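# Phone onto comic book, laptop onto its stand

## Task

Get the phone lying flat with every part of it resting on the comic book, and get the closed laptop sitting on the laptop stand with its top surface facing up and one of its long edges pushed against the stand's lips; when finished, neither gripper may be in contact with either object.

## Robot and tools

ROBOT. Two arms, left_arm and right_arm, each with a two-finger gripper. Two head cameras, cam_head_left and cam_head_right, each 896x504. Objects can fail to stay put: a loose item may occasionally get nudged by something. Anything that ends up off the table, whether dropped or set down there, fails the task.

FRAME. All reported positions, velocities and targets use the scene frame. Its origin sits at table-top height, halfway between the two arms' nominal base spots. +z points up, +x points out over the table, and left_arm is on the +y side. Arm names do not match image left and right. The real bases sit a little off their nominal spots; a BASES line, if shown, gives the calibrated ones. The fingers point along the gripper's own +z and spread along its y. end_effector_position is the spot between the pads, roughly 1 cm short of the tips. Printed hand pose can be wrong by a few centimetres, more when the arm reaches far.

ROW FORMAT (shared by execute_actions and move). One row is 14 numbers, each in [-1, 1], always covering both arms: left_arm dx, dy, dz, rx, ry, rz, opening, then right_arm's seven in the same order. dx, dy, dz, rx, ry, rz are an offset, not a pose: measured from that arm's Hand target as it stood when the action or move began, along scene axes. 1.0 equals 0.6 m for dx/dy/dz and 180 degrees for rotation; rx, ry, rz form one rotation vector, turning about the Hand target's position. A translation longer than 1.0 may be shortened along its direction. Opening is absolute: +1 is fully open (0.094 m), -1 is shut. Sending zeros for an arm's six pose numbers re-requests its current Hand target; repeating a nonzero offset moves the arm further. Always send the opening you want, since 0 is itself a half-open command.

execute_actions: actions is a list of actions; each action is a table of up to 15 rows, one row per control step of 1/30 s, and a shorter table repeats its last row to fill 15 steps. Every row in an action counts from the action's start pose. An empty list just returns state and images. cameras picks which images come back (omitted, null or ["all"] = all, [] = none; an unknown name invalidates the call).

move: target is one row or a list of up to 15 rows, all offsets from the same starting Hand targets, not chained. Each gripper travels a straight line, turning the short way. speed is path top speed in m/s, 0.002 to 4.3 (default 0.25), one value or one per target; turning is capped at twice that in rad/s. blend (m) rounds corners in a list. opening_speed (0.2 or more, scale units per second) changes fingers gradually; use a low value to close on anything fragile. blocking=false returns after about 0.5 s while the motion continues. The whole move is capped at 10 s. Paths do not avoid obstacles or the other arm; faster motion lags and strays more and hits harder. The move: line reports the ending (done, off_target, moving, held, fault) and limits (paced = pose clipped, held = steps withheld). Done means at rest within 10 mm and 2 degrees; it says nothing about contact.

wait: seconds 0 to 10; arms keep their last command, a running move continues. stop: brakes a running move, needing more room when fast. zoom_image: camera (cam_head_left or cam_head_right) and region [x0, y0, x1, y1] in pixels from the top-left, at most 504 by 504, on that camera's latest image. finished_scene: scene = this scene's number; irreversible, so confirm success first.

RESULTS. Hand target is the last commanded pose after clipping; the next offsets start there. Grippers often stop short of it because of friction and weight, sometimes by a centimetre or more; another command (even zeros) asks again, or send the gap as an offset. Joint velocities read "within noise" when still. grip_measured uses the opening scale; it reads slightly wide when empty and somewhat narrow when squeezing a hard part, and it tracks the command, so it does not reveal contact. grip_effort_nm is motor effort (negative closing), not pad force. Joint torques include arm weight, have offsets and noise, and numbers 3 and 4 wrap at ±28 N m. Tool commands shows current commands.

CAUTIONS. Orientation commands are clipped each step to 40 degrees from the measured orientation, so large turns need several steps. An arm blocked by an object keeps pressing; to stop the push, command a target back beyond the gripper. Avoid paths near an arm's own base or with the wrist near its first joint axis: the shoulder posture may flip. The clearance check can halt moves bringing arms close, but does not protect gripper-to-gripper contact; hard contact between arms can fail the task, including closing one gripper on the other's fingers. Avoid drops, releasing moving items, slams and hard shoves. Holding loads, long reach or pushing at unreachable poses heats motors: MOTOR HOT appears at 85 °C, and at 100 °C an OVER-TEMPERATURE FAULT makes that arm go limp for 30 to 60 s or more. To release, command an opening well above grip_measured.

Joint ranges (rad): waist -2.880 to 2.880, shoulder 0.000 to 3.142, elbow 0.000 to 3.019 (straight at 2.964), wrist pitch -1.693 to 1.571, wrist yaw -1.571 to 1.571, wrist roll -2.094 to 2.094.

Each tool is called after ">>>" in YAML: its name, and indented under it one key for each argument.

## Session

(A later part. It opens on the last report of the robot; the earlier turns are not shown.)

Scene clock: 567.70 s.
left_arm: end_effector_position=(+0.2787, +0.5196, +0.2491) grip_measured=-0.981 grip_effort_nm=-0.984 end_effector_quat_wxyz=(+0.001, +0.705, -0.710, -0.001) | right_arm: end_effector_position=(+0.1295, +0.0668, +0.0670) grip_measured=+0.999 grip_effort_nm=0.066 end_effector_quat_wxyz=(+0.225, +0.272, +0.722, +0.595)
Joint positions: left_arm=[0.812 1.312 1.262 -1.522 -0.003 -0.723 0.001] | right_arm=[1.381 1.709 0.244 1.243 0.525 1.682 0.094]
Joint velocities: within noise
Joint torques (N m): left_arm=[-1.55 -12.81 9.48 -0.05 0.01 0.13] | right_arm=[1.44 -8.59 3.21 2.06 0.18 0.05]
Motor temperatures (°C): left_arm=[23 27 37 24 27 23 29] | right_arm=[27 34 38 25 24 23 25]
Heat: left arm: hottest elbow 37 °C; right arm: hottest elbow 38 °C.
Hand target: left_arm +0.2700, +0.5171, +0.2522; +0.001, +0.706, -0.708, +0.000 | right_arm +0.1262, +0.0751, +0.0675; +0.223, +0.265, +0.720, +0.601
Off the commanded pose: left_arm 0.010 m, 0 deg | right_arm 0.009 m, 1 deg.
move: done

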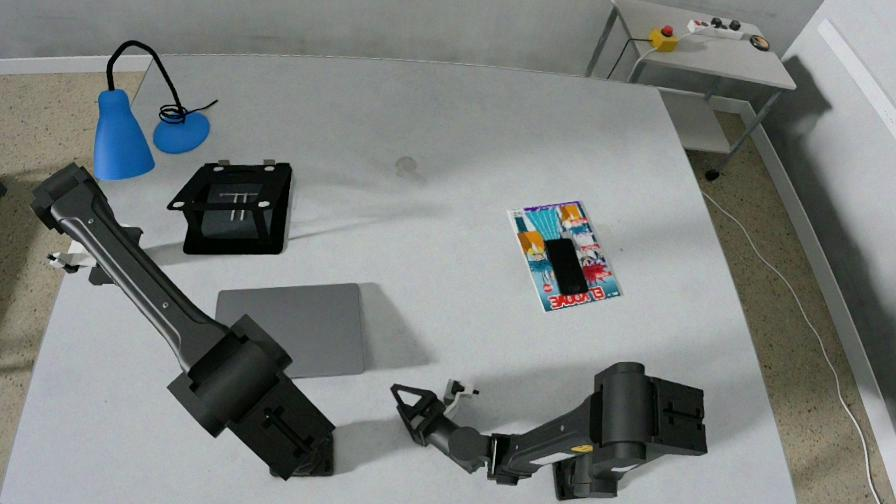

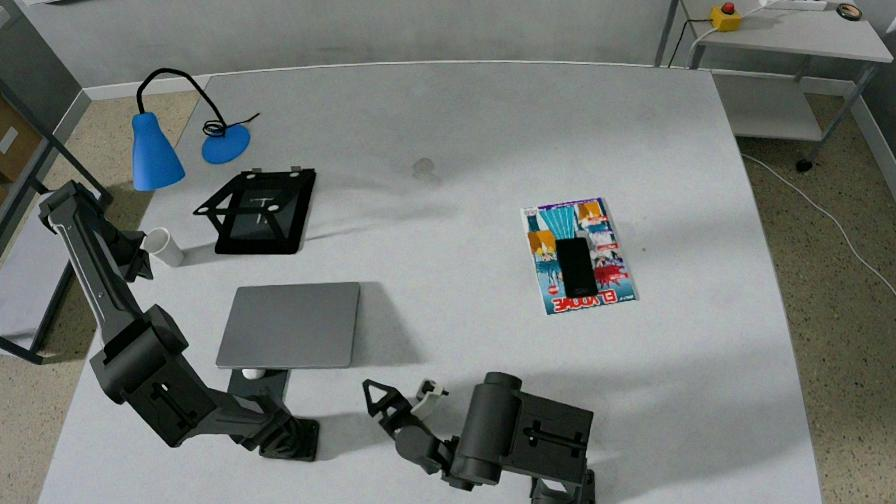

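>>> move:
  target: [0,0,0,0,0,0,-1,0.09,0.115,-0.003,0,0,0,1]
  speed: 0.06

>>> zoom_image:
  camera: "cam_head_left"
  region: [260, 300, 440, 480]

>>> zoom_image:
  camera: "cam_head_right"
  region: [260, 300, 440, 480]

Scene clock: 578.13 s.
left_arm: end_effector_position=(+0.2787, +0.5196, +0.2491) grip_measured=-0.981 grip_effort_nm=-0.989 end_effector_quat_wxyz=(+0.001, +0.705, -0.710, -0.001) | right_arm: end_effector_position=(+0.1717, +0.1363, +0.0698) grip_measured=+0.999 grip_effort_nm=0.066 end_effector_quat_wxyz=(+0.218, +0.264, +0.719, +0.605)
Joint positions: left_arm=[0.812 1.312 1.262 -1.522 -0.003 -0.723 0.001] | right_arm=[1.284 1.787 0.446 1.15 0.41 1.654 0.094]
Joint velocities: within noise
Joint torques (N m): left_arm=[-0.32 -13.16 9.52 -0.06 0.01 0.11] | right_arm=[-0.26 -11.58 5.08 1.26 0.01 0.05]
Motor temperatures (°C): left_arm=[23 27 37 24 27 23 29] | right_arm=[27 33 37 25 24 23 25]
Heat: left arm: hottest elbow 37 °C; right arm: hottest elbow 37 °C.
Hand target: left_arm +0.2700, +0.5171, +0.2522; +0.001, +0.706, -0.708, +0.000 | right_arm +0.1800, +0.1441, +0.0656; +0.223, +0.265, +0.720, +0.601
Off the commanded pose: left_arm 0.010 m, 0 deg | right_arm 0.012 m, 1 deg.
move: off_target (right_arm)

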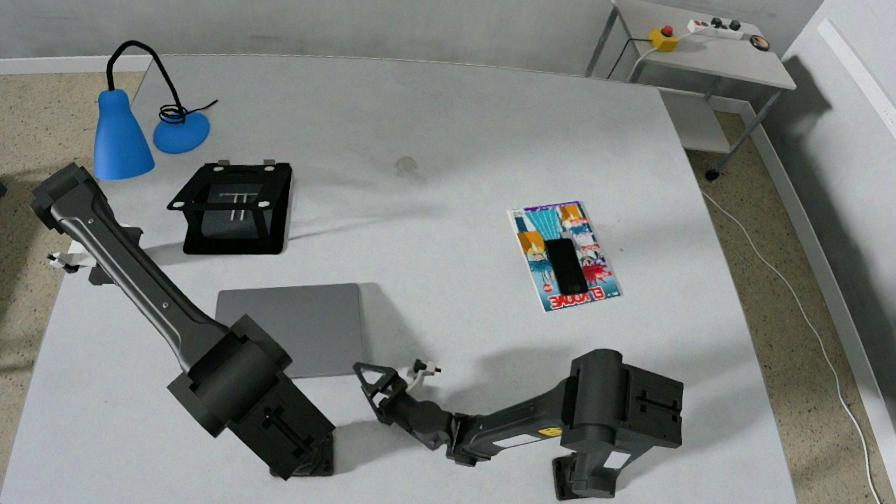

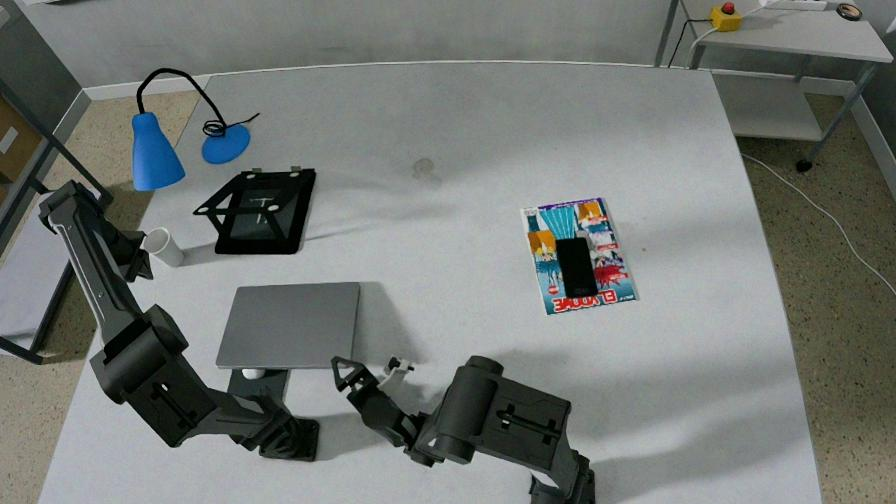

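Scaled by 2.800.

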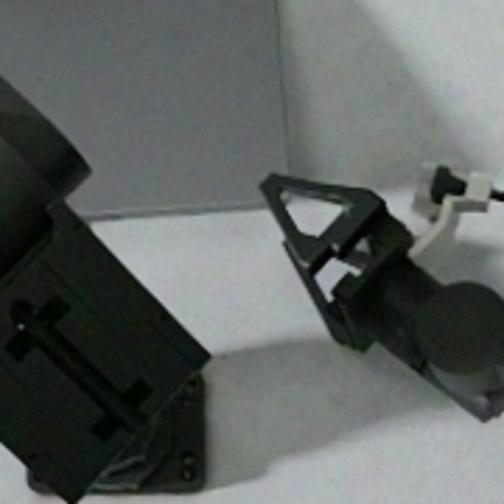

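Scaled by 2.800.

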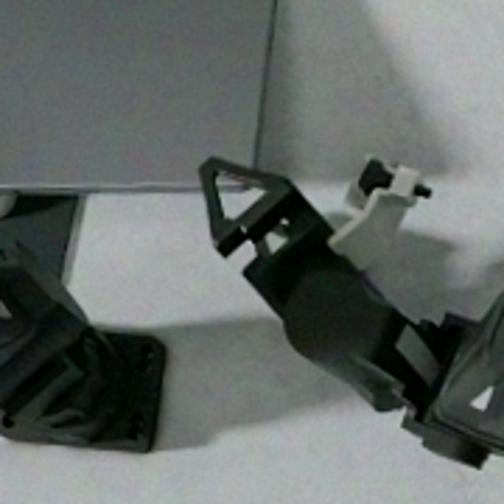

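>>> move:
  target: [0,0,0,0,0,0,-1,0.04,0.045,-0.003,0,0,0,1]
  speed: 0.06

>>> zoom_image:
  camera: "cam_head_left"
  region: [320, 320, 440, 440]

>>> zoom_image:
  camera: "cam_head_right"
  region: [300, 320, 420, 440]

Scene clock: 582.17 s.
left_arm: end_effector_position=(+0.2787, +0.5196, +0.2491) grip_measured=-0.981 grip_effort_nm=-0.989 end_effector_quat_wxyz=(+0.001, +0.705, -0.710, -0.001) | right_arm: end_effector_position=(+0.1949, +0.1627, +0.0680) grip_measured=+0.999 grip_effort_nm=0.066 end_effector_quat_wxyz=(+0.218, +0.264, +0.720, +0.604)
Joint positions: left_arm=[0.812 1.312 1.262 -1.522 -0.003 -0.723 0.001] | right_arm=[1.243 1.828 0.534 1.104 0.369 1.646 0.094]
Joint velocities: within noise
Joint torques (N m): left_arm=[-0.38 -12.98 9.57 0.2 -0.01 0.07] | right_arm=[-0.38 -11.93 5.67 1.14 0.01 -0.01]
Motor temperatures (°C): left_arm=[23 27 37 24 27 23 29] | right_arm=[27 34 37 25 24 23 25]
Heat: left arm: hottest elbow 37 °C; right arm: hottest elbow 37 °C.
Hand target: left_arm +0.2700, +0.5171, +0.2522; +0.001, +0.706, -0.708, +0.000 | right_arm +0.2041, +0.1711, +0.0639; +0.223, +0.265, +0.720, +0.601
Off the commanded pose: left_arm 0.010 m, 0 deg | right_arm 0.013 m, 1 deg.
move: off_target (right_arm)

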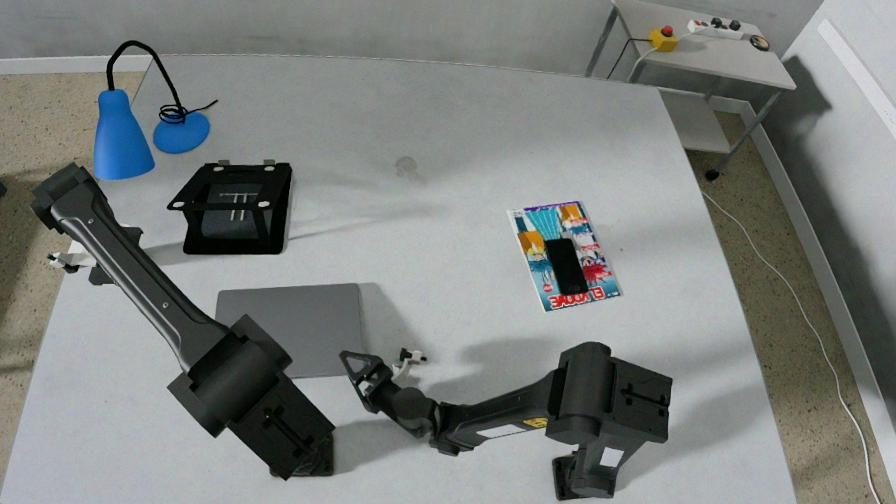

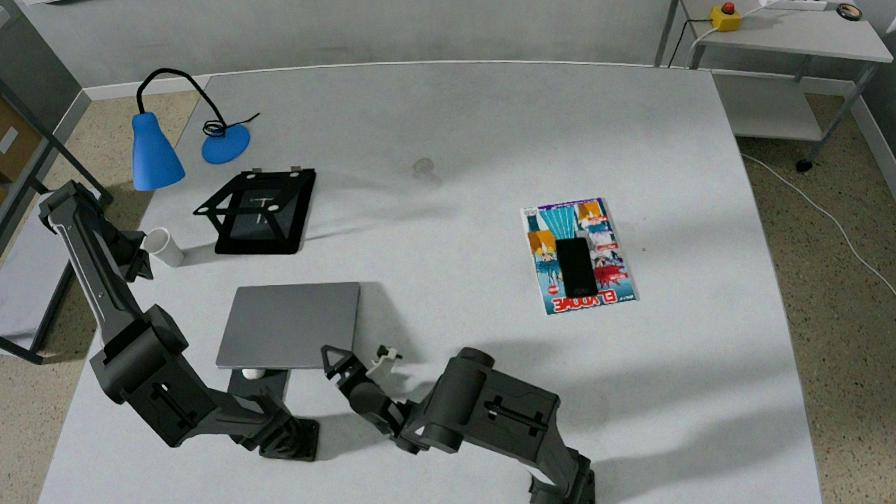

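Scaled by 4.200.

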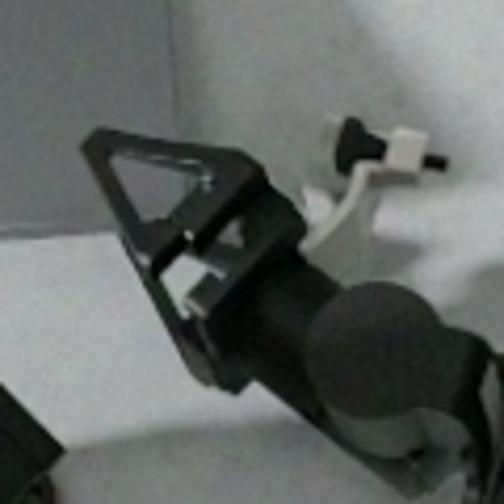

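Scaled by 4.200.

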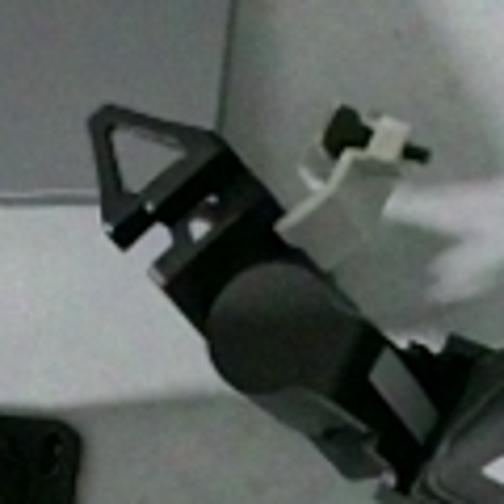

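>>> move:
  target: [0,0,0,0,0,0,-1,0,0,0,0,0,0,-0.3]
  opening_speed: 0.3

>>> zoom_image:
  camera: "cam_head_left"
  region: [200, 260, 440, 440]

>>> zoom_image:
  camera: "cam_head_right"
  region: [200, 260, 440, 440]

Scene clock: 592.63 s.
left_arm: end_effector_position=(+0.2787, +0.5196, +0.2491) grip_measured=-0.981 grip_effort_nm=-0.989 end_effector_quat_wxyz=(+0.001, +0.705, -0.710, -0.001) | right_arm: end_effector_position=(+0.1938, +0.1616, +0.0575) grip_measured=-0.297 grip_effort_nm=-0.105 end_effector_quat_wxyz=(+0.217, +0.263, +0.729, +0.594)
Joint positions: left_arm=[0.812 1.312 1.262 -1.522 -0.003 -0.723 0.001] | right_arm=[1.243 1.843 0.534 1.092 0.365 1.645 0.033]
Joint velocities: within noise
Joint torques (N m): left_arm=[-0.26 -13.33 9.51 -0.2 -0.07 0.11] | right_arm=[-0.38 -13.68 5.65 1.66 0.17 0.01]
Motor temperatures (°C): left_arm=[23 27 36 24 27 23 29] | right_arm=[27 34 36 25 24 23 25]
Heat: left arm: hottest elbow 36 °C; right arm: hottest elbow 36 °C.
Hand target: left_arm +0.2700, +0.5171, +0.2522; +0.001, +0.707, -0.708, +0.000 | right_arm +0.2041, +0.1711, +0.0639; +0.223, +0.265, +0.720, +0.601
Off the commanded pose: left_arm 0.010 m, 0 deg | right_arm 0.015 m, 2 deg.
move: off_target (right_arm)

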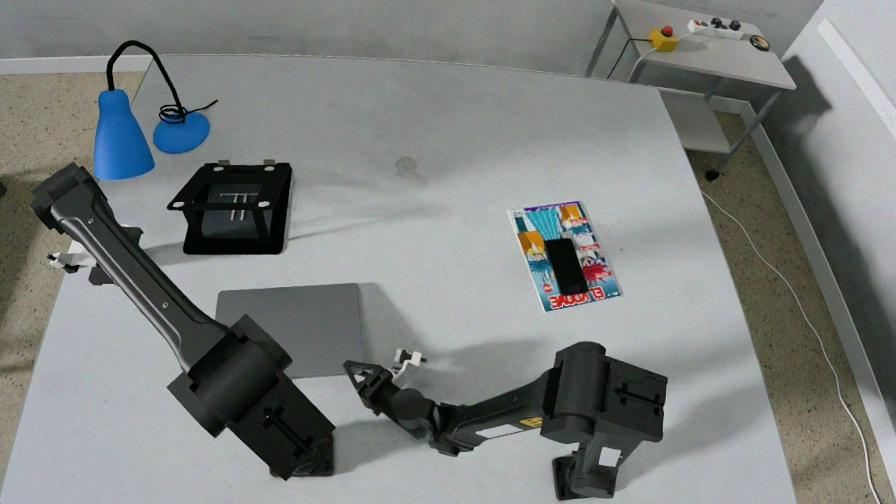

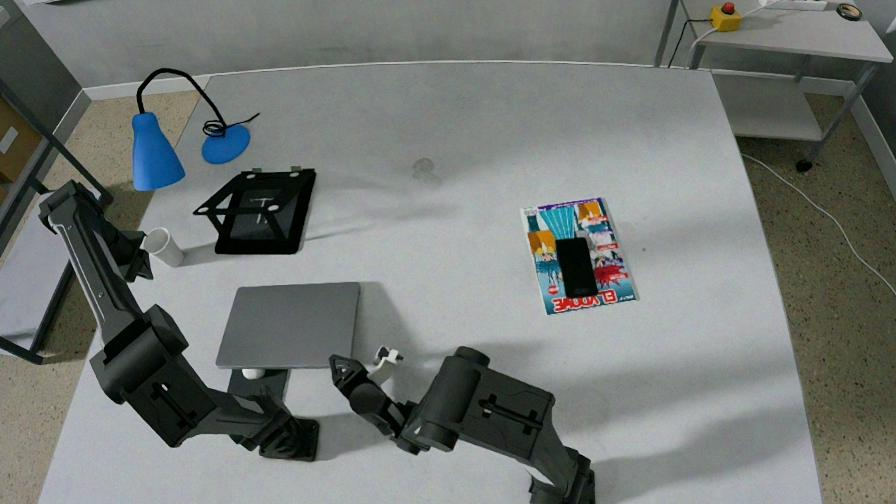

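Scaled by 2.100.

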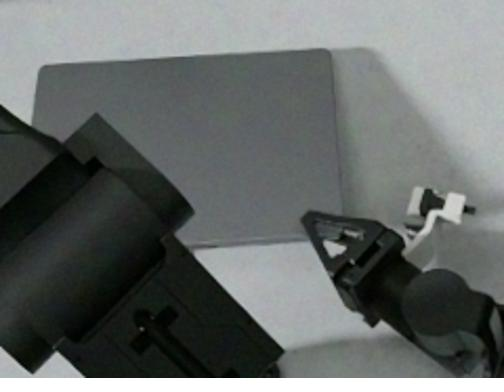

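Scaled by 2.100.

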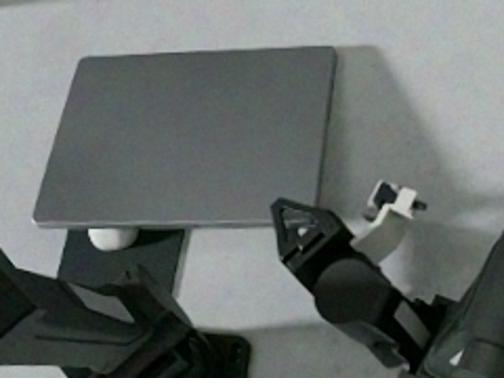

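>>> move:
  target: [0,0,0,0,0,0,-1,0,0,0,0,0,0,-0.95]
  opening_speed: 0.3

>>> zoom_image:
  camera: "cam_head_right"
  region: [200, 260, 440, 440]

Scene clock: 597.53 s.
left_arm: end_effector_position=(+0.2787, +0.5196, +0.2491) grip_measured=-0.981 grip_effort_nm=-0.984 end_effector_quat_wxyz=(+0.001, +0.705, -0.710, -0.001) | right_arm: end_effector_position=(+0.1934, +0.1608, +0.0522) grip_measured=-0.633 grip_effort_nm=-1.038 end_effector_quat_wxyz=(+0.206, +0.275, +0.729, +0.592)
Joint positions: left_arm=[0.812 1.312 1.262 -1.522 -0.003 -0.723 0.001] | right_arm=[1.243 1.851 0.534 1.085 0.364 1.68 0.017]
Joint velocities: within noise
Joint torques (N m): left_arm=[-0.73 -13.16 9.63 0.02 0 0.07] | right_arm=[-0.38 -14.45 5.56 1.74 0.23 -0.3]
Motor temperatures (°C): left_arm=[23 27 36 24 27 23 29] | right_arm=[27 34 36 25 24 23 25]
Heat: left arm: hottest elbow 36 °C; right arm: hottest elbow 36 °C.
Hand target: left_arm +0.2700, +0.5171, +0.2522; +0.001, +0.707, -0.708, +0.000 | right_arm +0.2041, +0.1711, +0.0638; +0.223, +0.265, +0.720, +0.601
Off the commanded pose: left_arm 0.010 m, 0 deg | right_arm 0.019 m, 3 deg.
move: off_target (right_arm)

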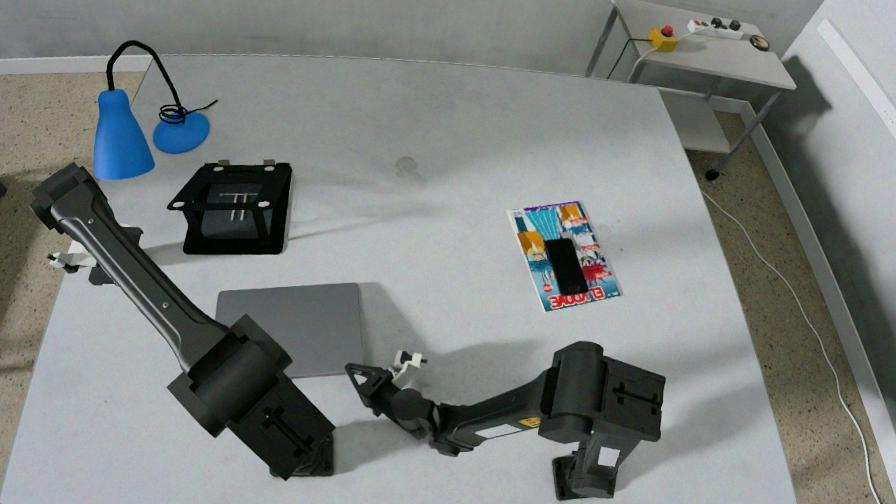

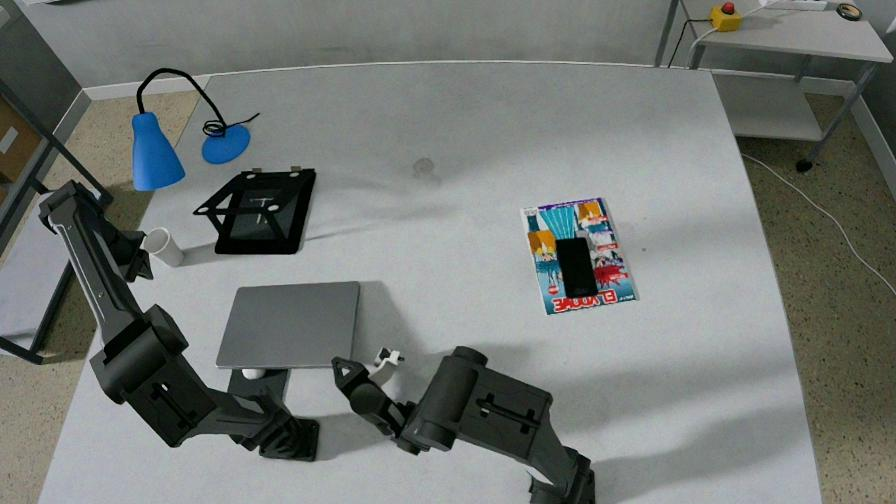

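Scaled by 2.100.

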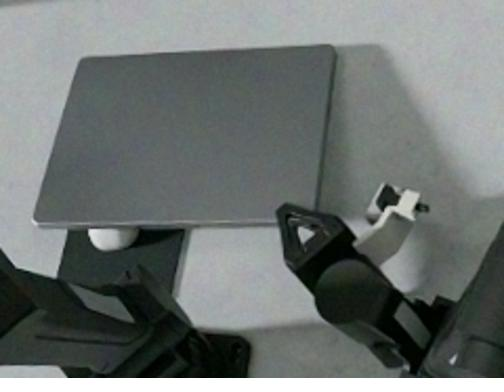

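>>> move:
  target:
    - [0,0,0,0,0,0,-1,0,0,0.07,0,0,0,-0.95]
    - [0,0,0,0,0,0,-1,0.35,-0.36,0.07,0,0,0,-0.95]
  speed: 0.1

>>> zoom_image:
  camera: "cam_head_left"
  region: [280, 180, 560, 420]

>>> zoom_image:
  camera: "cam_head_right"
  region: [280, 180, 560, 420]

Scene clock: 607.50 s.
left_arm: end_effector_position=(+0.2787, +0.5196, +0.2491) grip_measured=-0.981 grip_effort_nm=-0.989 end_effector_quat_wxyz=(+0.001, +0.705, -0.710, -0.001) | right_arm: end_effector_position=(+0.3756, -0.0440, +0.0694) grip_measured=-0.668 grip_effort_nm=-1.028 end_effector_quat_wxyz=(+0.176, +0.281, +0.744, +0.580)
Joint positions: left_arm=[0.812 1.312 1.262 -1.522 -0.003 -0.723 0.001] | right_arm=[0.412 1.692 0.457 0.931 -0.478 1.495 0.016]
Joint velocities: within noise
Joint torques (N m): left_arm=[-0.38 -12.86 9.47 -0.03 -0.03 0.06] | right_arm=[-1.67 -14.74 8.65 1.94 0.44 -0.08]
Motor temperatures (°C): left_arm=[23 27 36 24 27 23 29] | right_arm=[27 34 35 25 24 23 26]
Heat: left arm: hottest elbow 36 °C; right arm: hottest elbow 35 °C.
Hand target: left_arm +0.2700, +0.5171, +0.2522; +0.001, +0.707, -0.708, +0.000 | right_arm +0.4142, -0.0450, +0.1059; +0.223, +0.265, +0.720, +0.601
Off the commanded pose: left_arm 0.010 m, 0 deg | right_arm 0.053 m, 7 deg.
move: off_target (right_arm)

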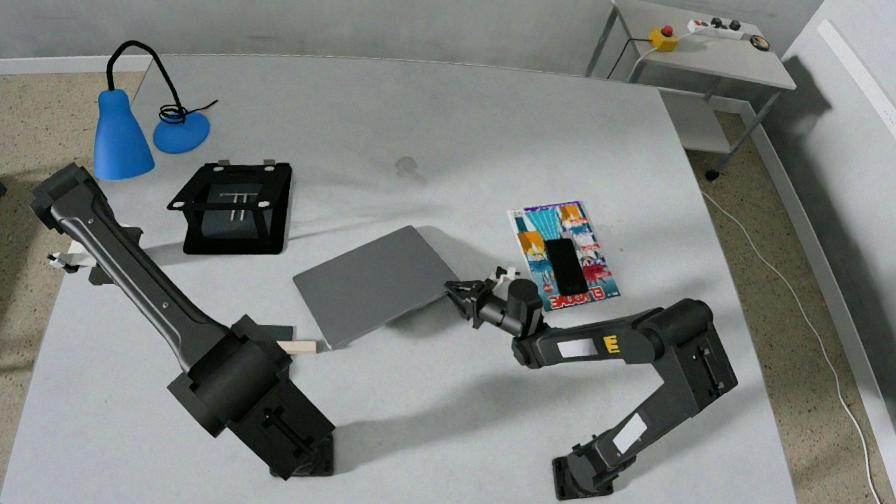

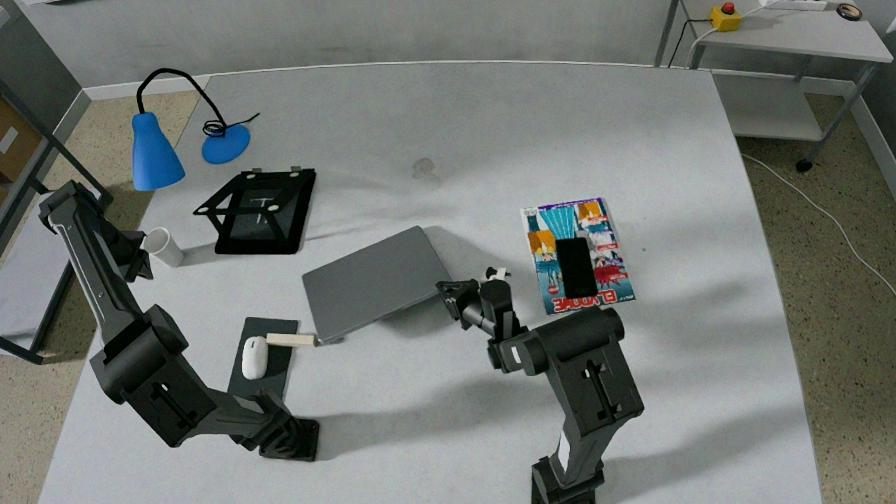

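Scaled by 1.800.

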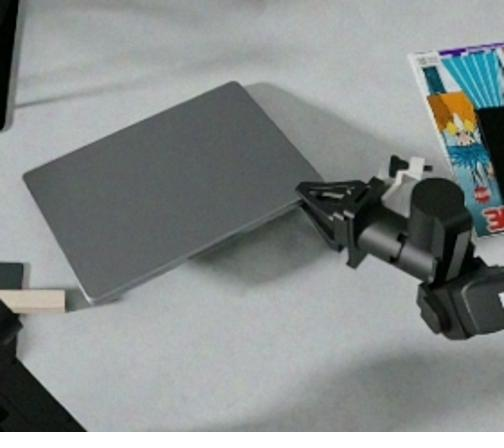

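Scaled by 1.800.

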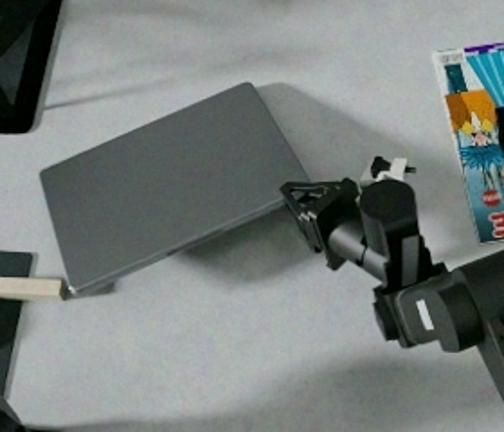

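>>> move:
  target: [0,0,0,0,0,0,-1,-0.02,-0.02,0.02,0,0,-0.27,-0.95]
  speed: 0.15

>>> zoom_image:
  camera: "cam_head_left"
  region: [300, 140, 580, 380]

>>> zoom_image:
  camera: "cam_head_right"
  region: [300, 140, 580, 380]

Scene clock: 618.70 s.
left_arm: end_effector_position=(+0.2787, +0.5196, +0.2491) grip_measured=-0.981 grip_effort_nm=-0.989 end_effector_quat_wxyz=(+0.001, +0.705, -0.710, -0.001) | right_arm: end_effector_position=(+0.3759, -0.0743, +0.0656) grip_measured=-0.671 grip_effort_nm=-1.043 end_effector_quat_wxyz=(+0.440, +0.528, +0.603, +0.406)
Joint positions: left_arm=[0.812 1.312 1.262 -1.522 -0.003 -0.723 0.001] | right_arm=[0.762 1.679 0.467 0.831 0.705 1.718 0.015]
Joint velocities: within noise
Joint torques (N m): left_arm=[-0.91 -12.92 9.24 -0.25 0.01 0.06] | right_arm=[0.09 -17.08 8.73 2 1.2 0.22]
Motor temperatures (°C): left_arm=[23 27 36 24 27 23 29] | right_arm=[27 34 36 25 24 23 26]
Heat: left arm: hottest elbow 36 °C; right arm: hottest elbow 36 °C.
Hand target: left_arm +0.2700, +0.5171, +0.2522; +0.001, +0.707, -0.708, +0.000 | right_arm +0.4021, -0.0569, +0.1179; +0.451, +0.538, +0.547, +0.456
Off the commanded pose: left_arm 0.010 m, 0 deg | right_arm 0.061 m, 9 deg.
move: off_target (right_arm)

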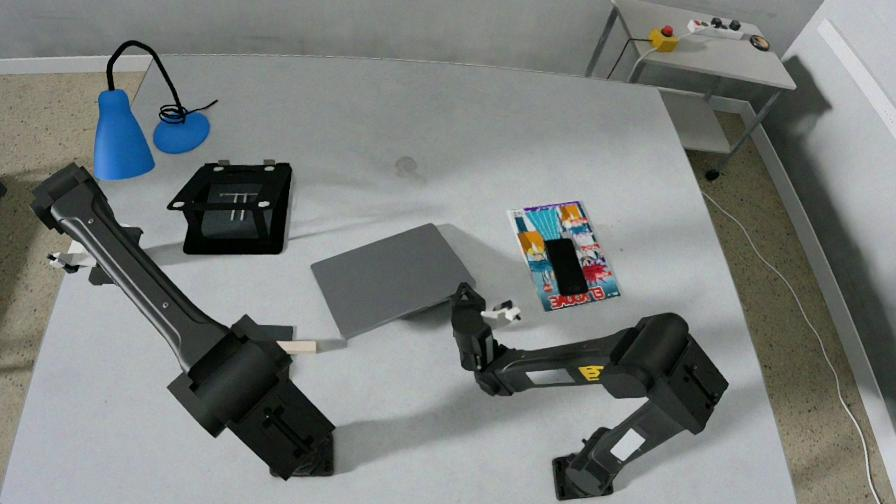

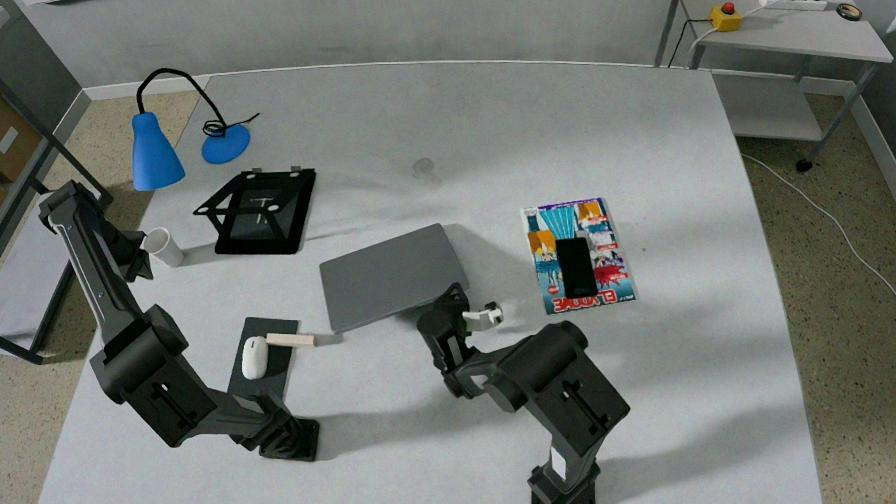

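Scaled by 1.800.

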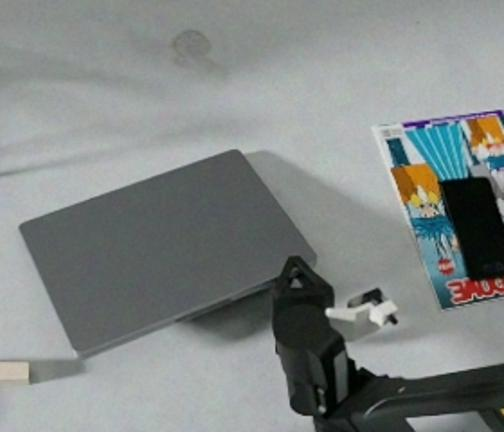

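Scaled by 1.800.

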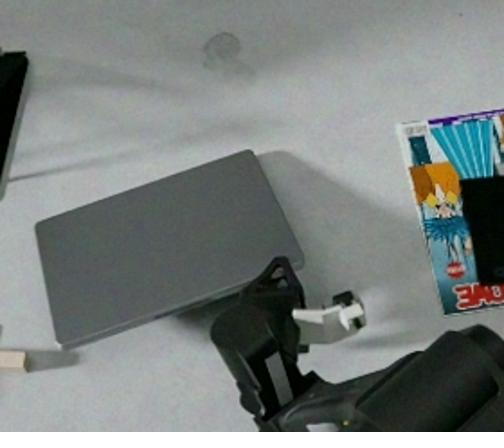

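>>> move:
  target: [0.1,-0.1,0.05,0,0,0,0.8,-0.02,-0.02,0.06,0,0,0,-0.98]
  speed: 0.15

>>> zoom_image:
  camera: "cam_head_left"
  region: [300, 180, 540, 380]

>>> zoom_image:
  camera: "cam_head_right"
  region: [300, 180, 540, 380]

Scene clock: 626.87 s.
left_arm: end_effector_position=(+0.3153, +0.4507, +0.2512) grip_measured=+0.798 grip_effort_nm=0.129 end_effector_quat_wxyz=(+0.036, +0.707, -0.707, -0.004) | right_arm: end_effector_position=(+0.3724, -0.0779, +0.0941) grip_measured=-0.671 grip_effort_nm=-1.038 end_effector_quat_wxyz=(+0.444, +0.522, +0.612, +0.394)
Joint positions: left_arm=[0.605 1.308 1.262 -1.598 0.004 -0.937 0.084] | right_arm=[0.763 1.548 0.467 0.684 0.708 1.698 0.015]
Joint velocities: within noise
Joint torques (N m): left_arm=[-3.19 -12.4 16.95 -0.12 -0.19 -0.12] | right_arm=[-0.03 -17.96 8.01 2.54 0.98 0.4]
Motor temperatures (°C): left_arm=[23 27 36 24 27 23 29] | right_arm=[26 35 36 25 25 23 27]
Heat: left arm: hottest elbow 36 °C; right arm: hottest elbow 36 °C.
Hand target: left_arm +0.3300, +0.4572, +0.2822; +0.001, +0.707, -0.708, +0.000 | right_arm +0.3900, -0.0688, +0.1537; +0.451, +0.538, +0.547, +0.456
Off the commanded pose: left_arm 0.035 m, 4 deg | right_arm 0.063 m, 10 deg.
move: off_target (left_arm, right_arm)

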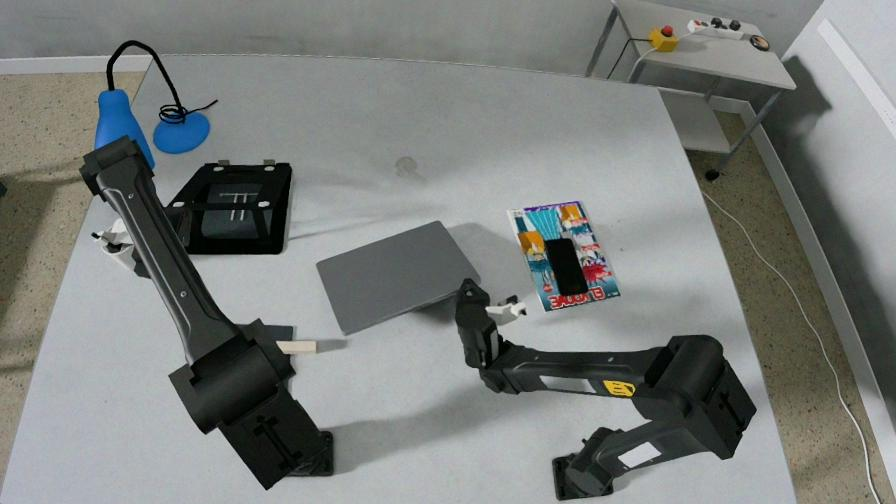

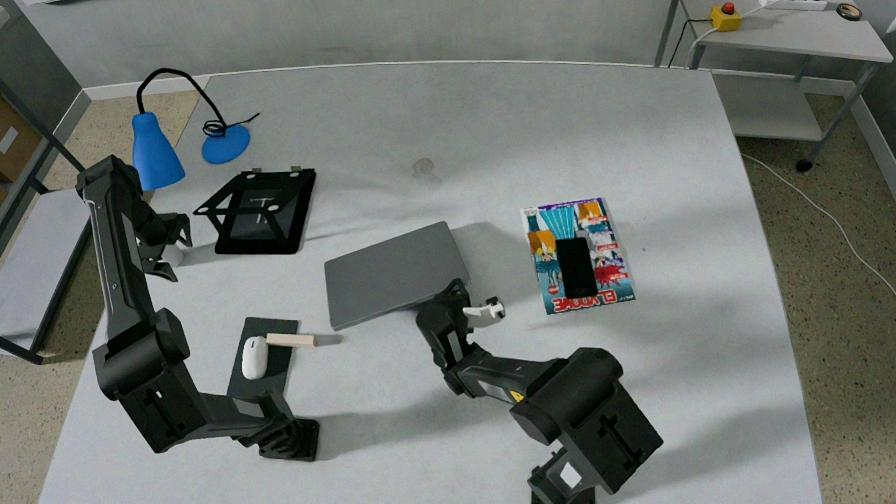

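Scaled by 2.100.

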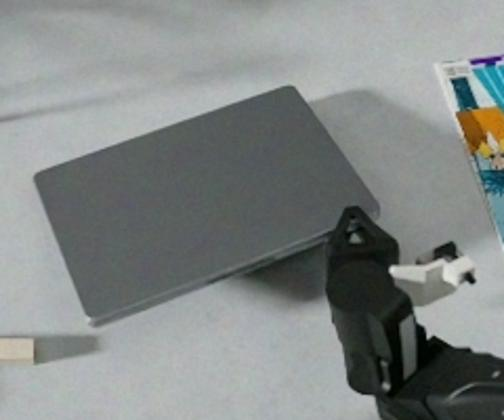

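Scaled by 2.100.

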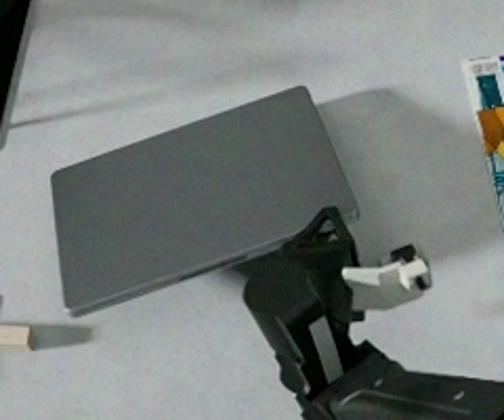

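>>> move:
  target:
    - [-0.24,-0.4,-0.05,-0.0384,-0.432,-0.046,0.8,0,0,0,0,0,0,-0.98]
    - [-0.24,-0.64,-0.1,-0.0384,-0.432,-0.046,0.8,0,0,0,0,0,0,-0.98]
    - [-0.24,-0.64,-0.35,-0.0384,-0.432,-0.046,0.8,0,0,0,0,0,0,-0.98]
  speed: 0.2
  blend: 0.02

>>> zoom_image:
  camera: "cam_head_left"
  region: [300, 220, 540, 420]

>>> zoom_image:
  camera: "cam_head_right"
  region: [300, 220, 540, 420]

Scene clock: 646.47 s.
left_arm: end_effector_position=(+0.1527, +0.1218, +0.2009) grip_measured=+0.798 grip_effort_nm=0.125 end_effector_quat_wxyz=(+0.142, -0.318, +0.702, -0.621) | right_arm: end_effector_position=(+0.3724, -0.0779, +0.0942) grip_measured=-0.671 grip_effort_nm=-1.038 end_effector_quat_wxyz=(+0.444, +0.522, +0.612, +0.394)
Joint positions: left_arm=[0.586 0.008 0.286 -1.67 1.378 -0.382 0.084] | right_arm=[0.763 1.548 0.467 0.684 0.708 1.698 0.015]
Joint velocities: within noise
Joint torques (N m): left_arm=[-1.26 3.66 12.83 0.5 0.55 0.02] | right_arm=[0.09 -17.85 8.01 2.54 0.99 0.41]
Motor temperatures (°C): left_arm=[23 27 39 24 27 23 29] | right_arm=[26 36 35 25 25 23 27]
Heat: left arm: hottest elbow 39 °C; right arm: hottest shoulder 36 °C.
Hand target: left_arm +0.1532, +0.1223, +0.2115; +0.151, -0.315, +0.703, -0.619 (not the last commanded pose) | right_arm +0.3900, -0.0689, +0.1539; +0.451, +0.538, +0.547, +0.456
Off the commanded pose: left_arm 0.142 m, 42 deg | right_arm 0.063 m, 10 deg.
move: held (left_arm; a check stopped the path), off_target (right_arm); path passed 2 of 3 targets; limits=paced,held
pose unreachable (left arm): on one or more control steps of this call, first in action 0 (counted from 0), this arm could not follow its commanded pose, so it was not sent that pose on those steps. It may still have moved: this result reports where it is.
cause: moving toward the commanded pose would bring two parts of the arm too close to each other (its upper arm (the part past joint 2) and its gripper housing, with joints 3 (elbow) to 6 (wrist roll) between them).

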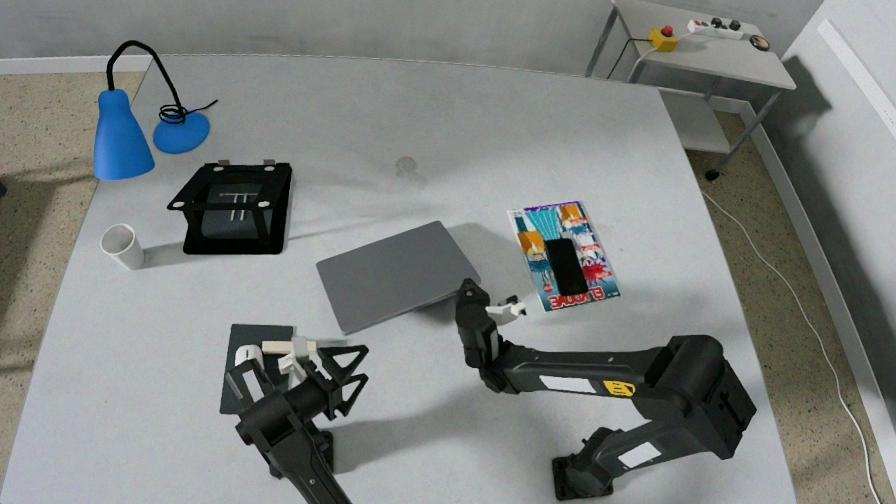

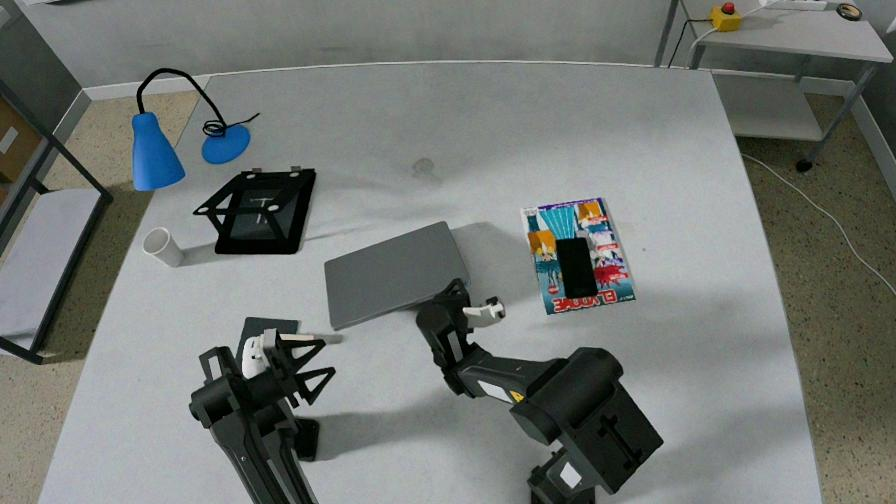

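Scaled by 2.100.

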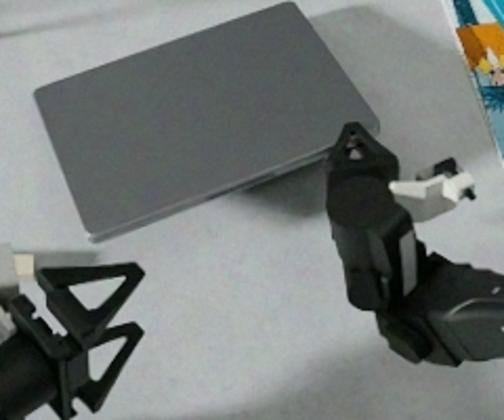

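Scaled by 2.100.

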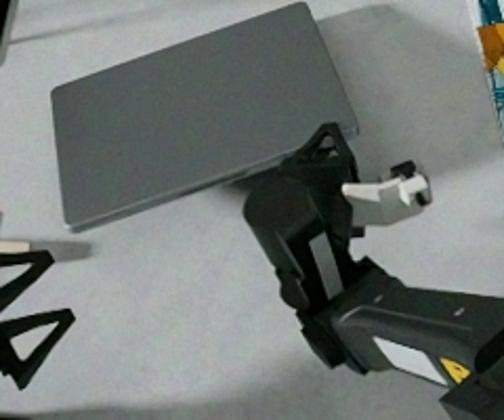

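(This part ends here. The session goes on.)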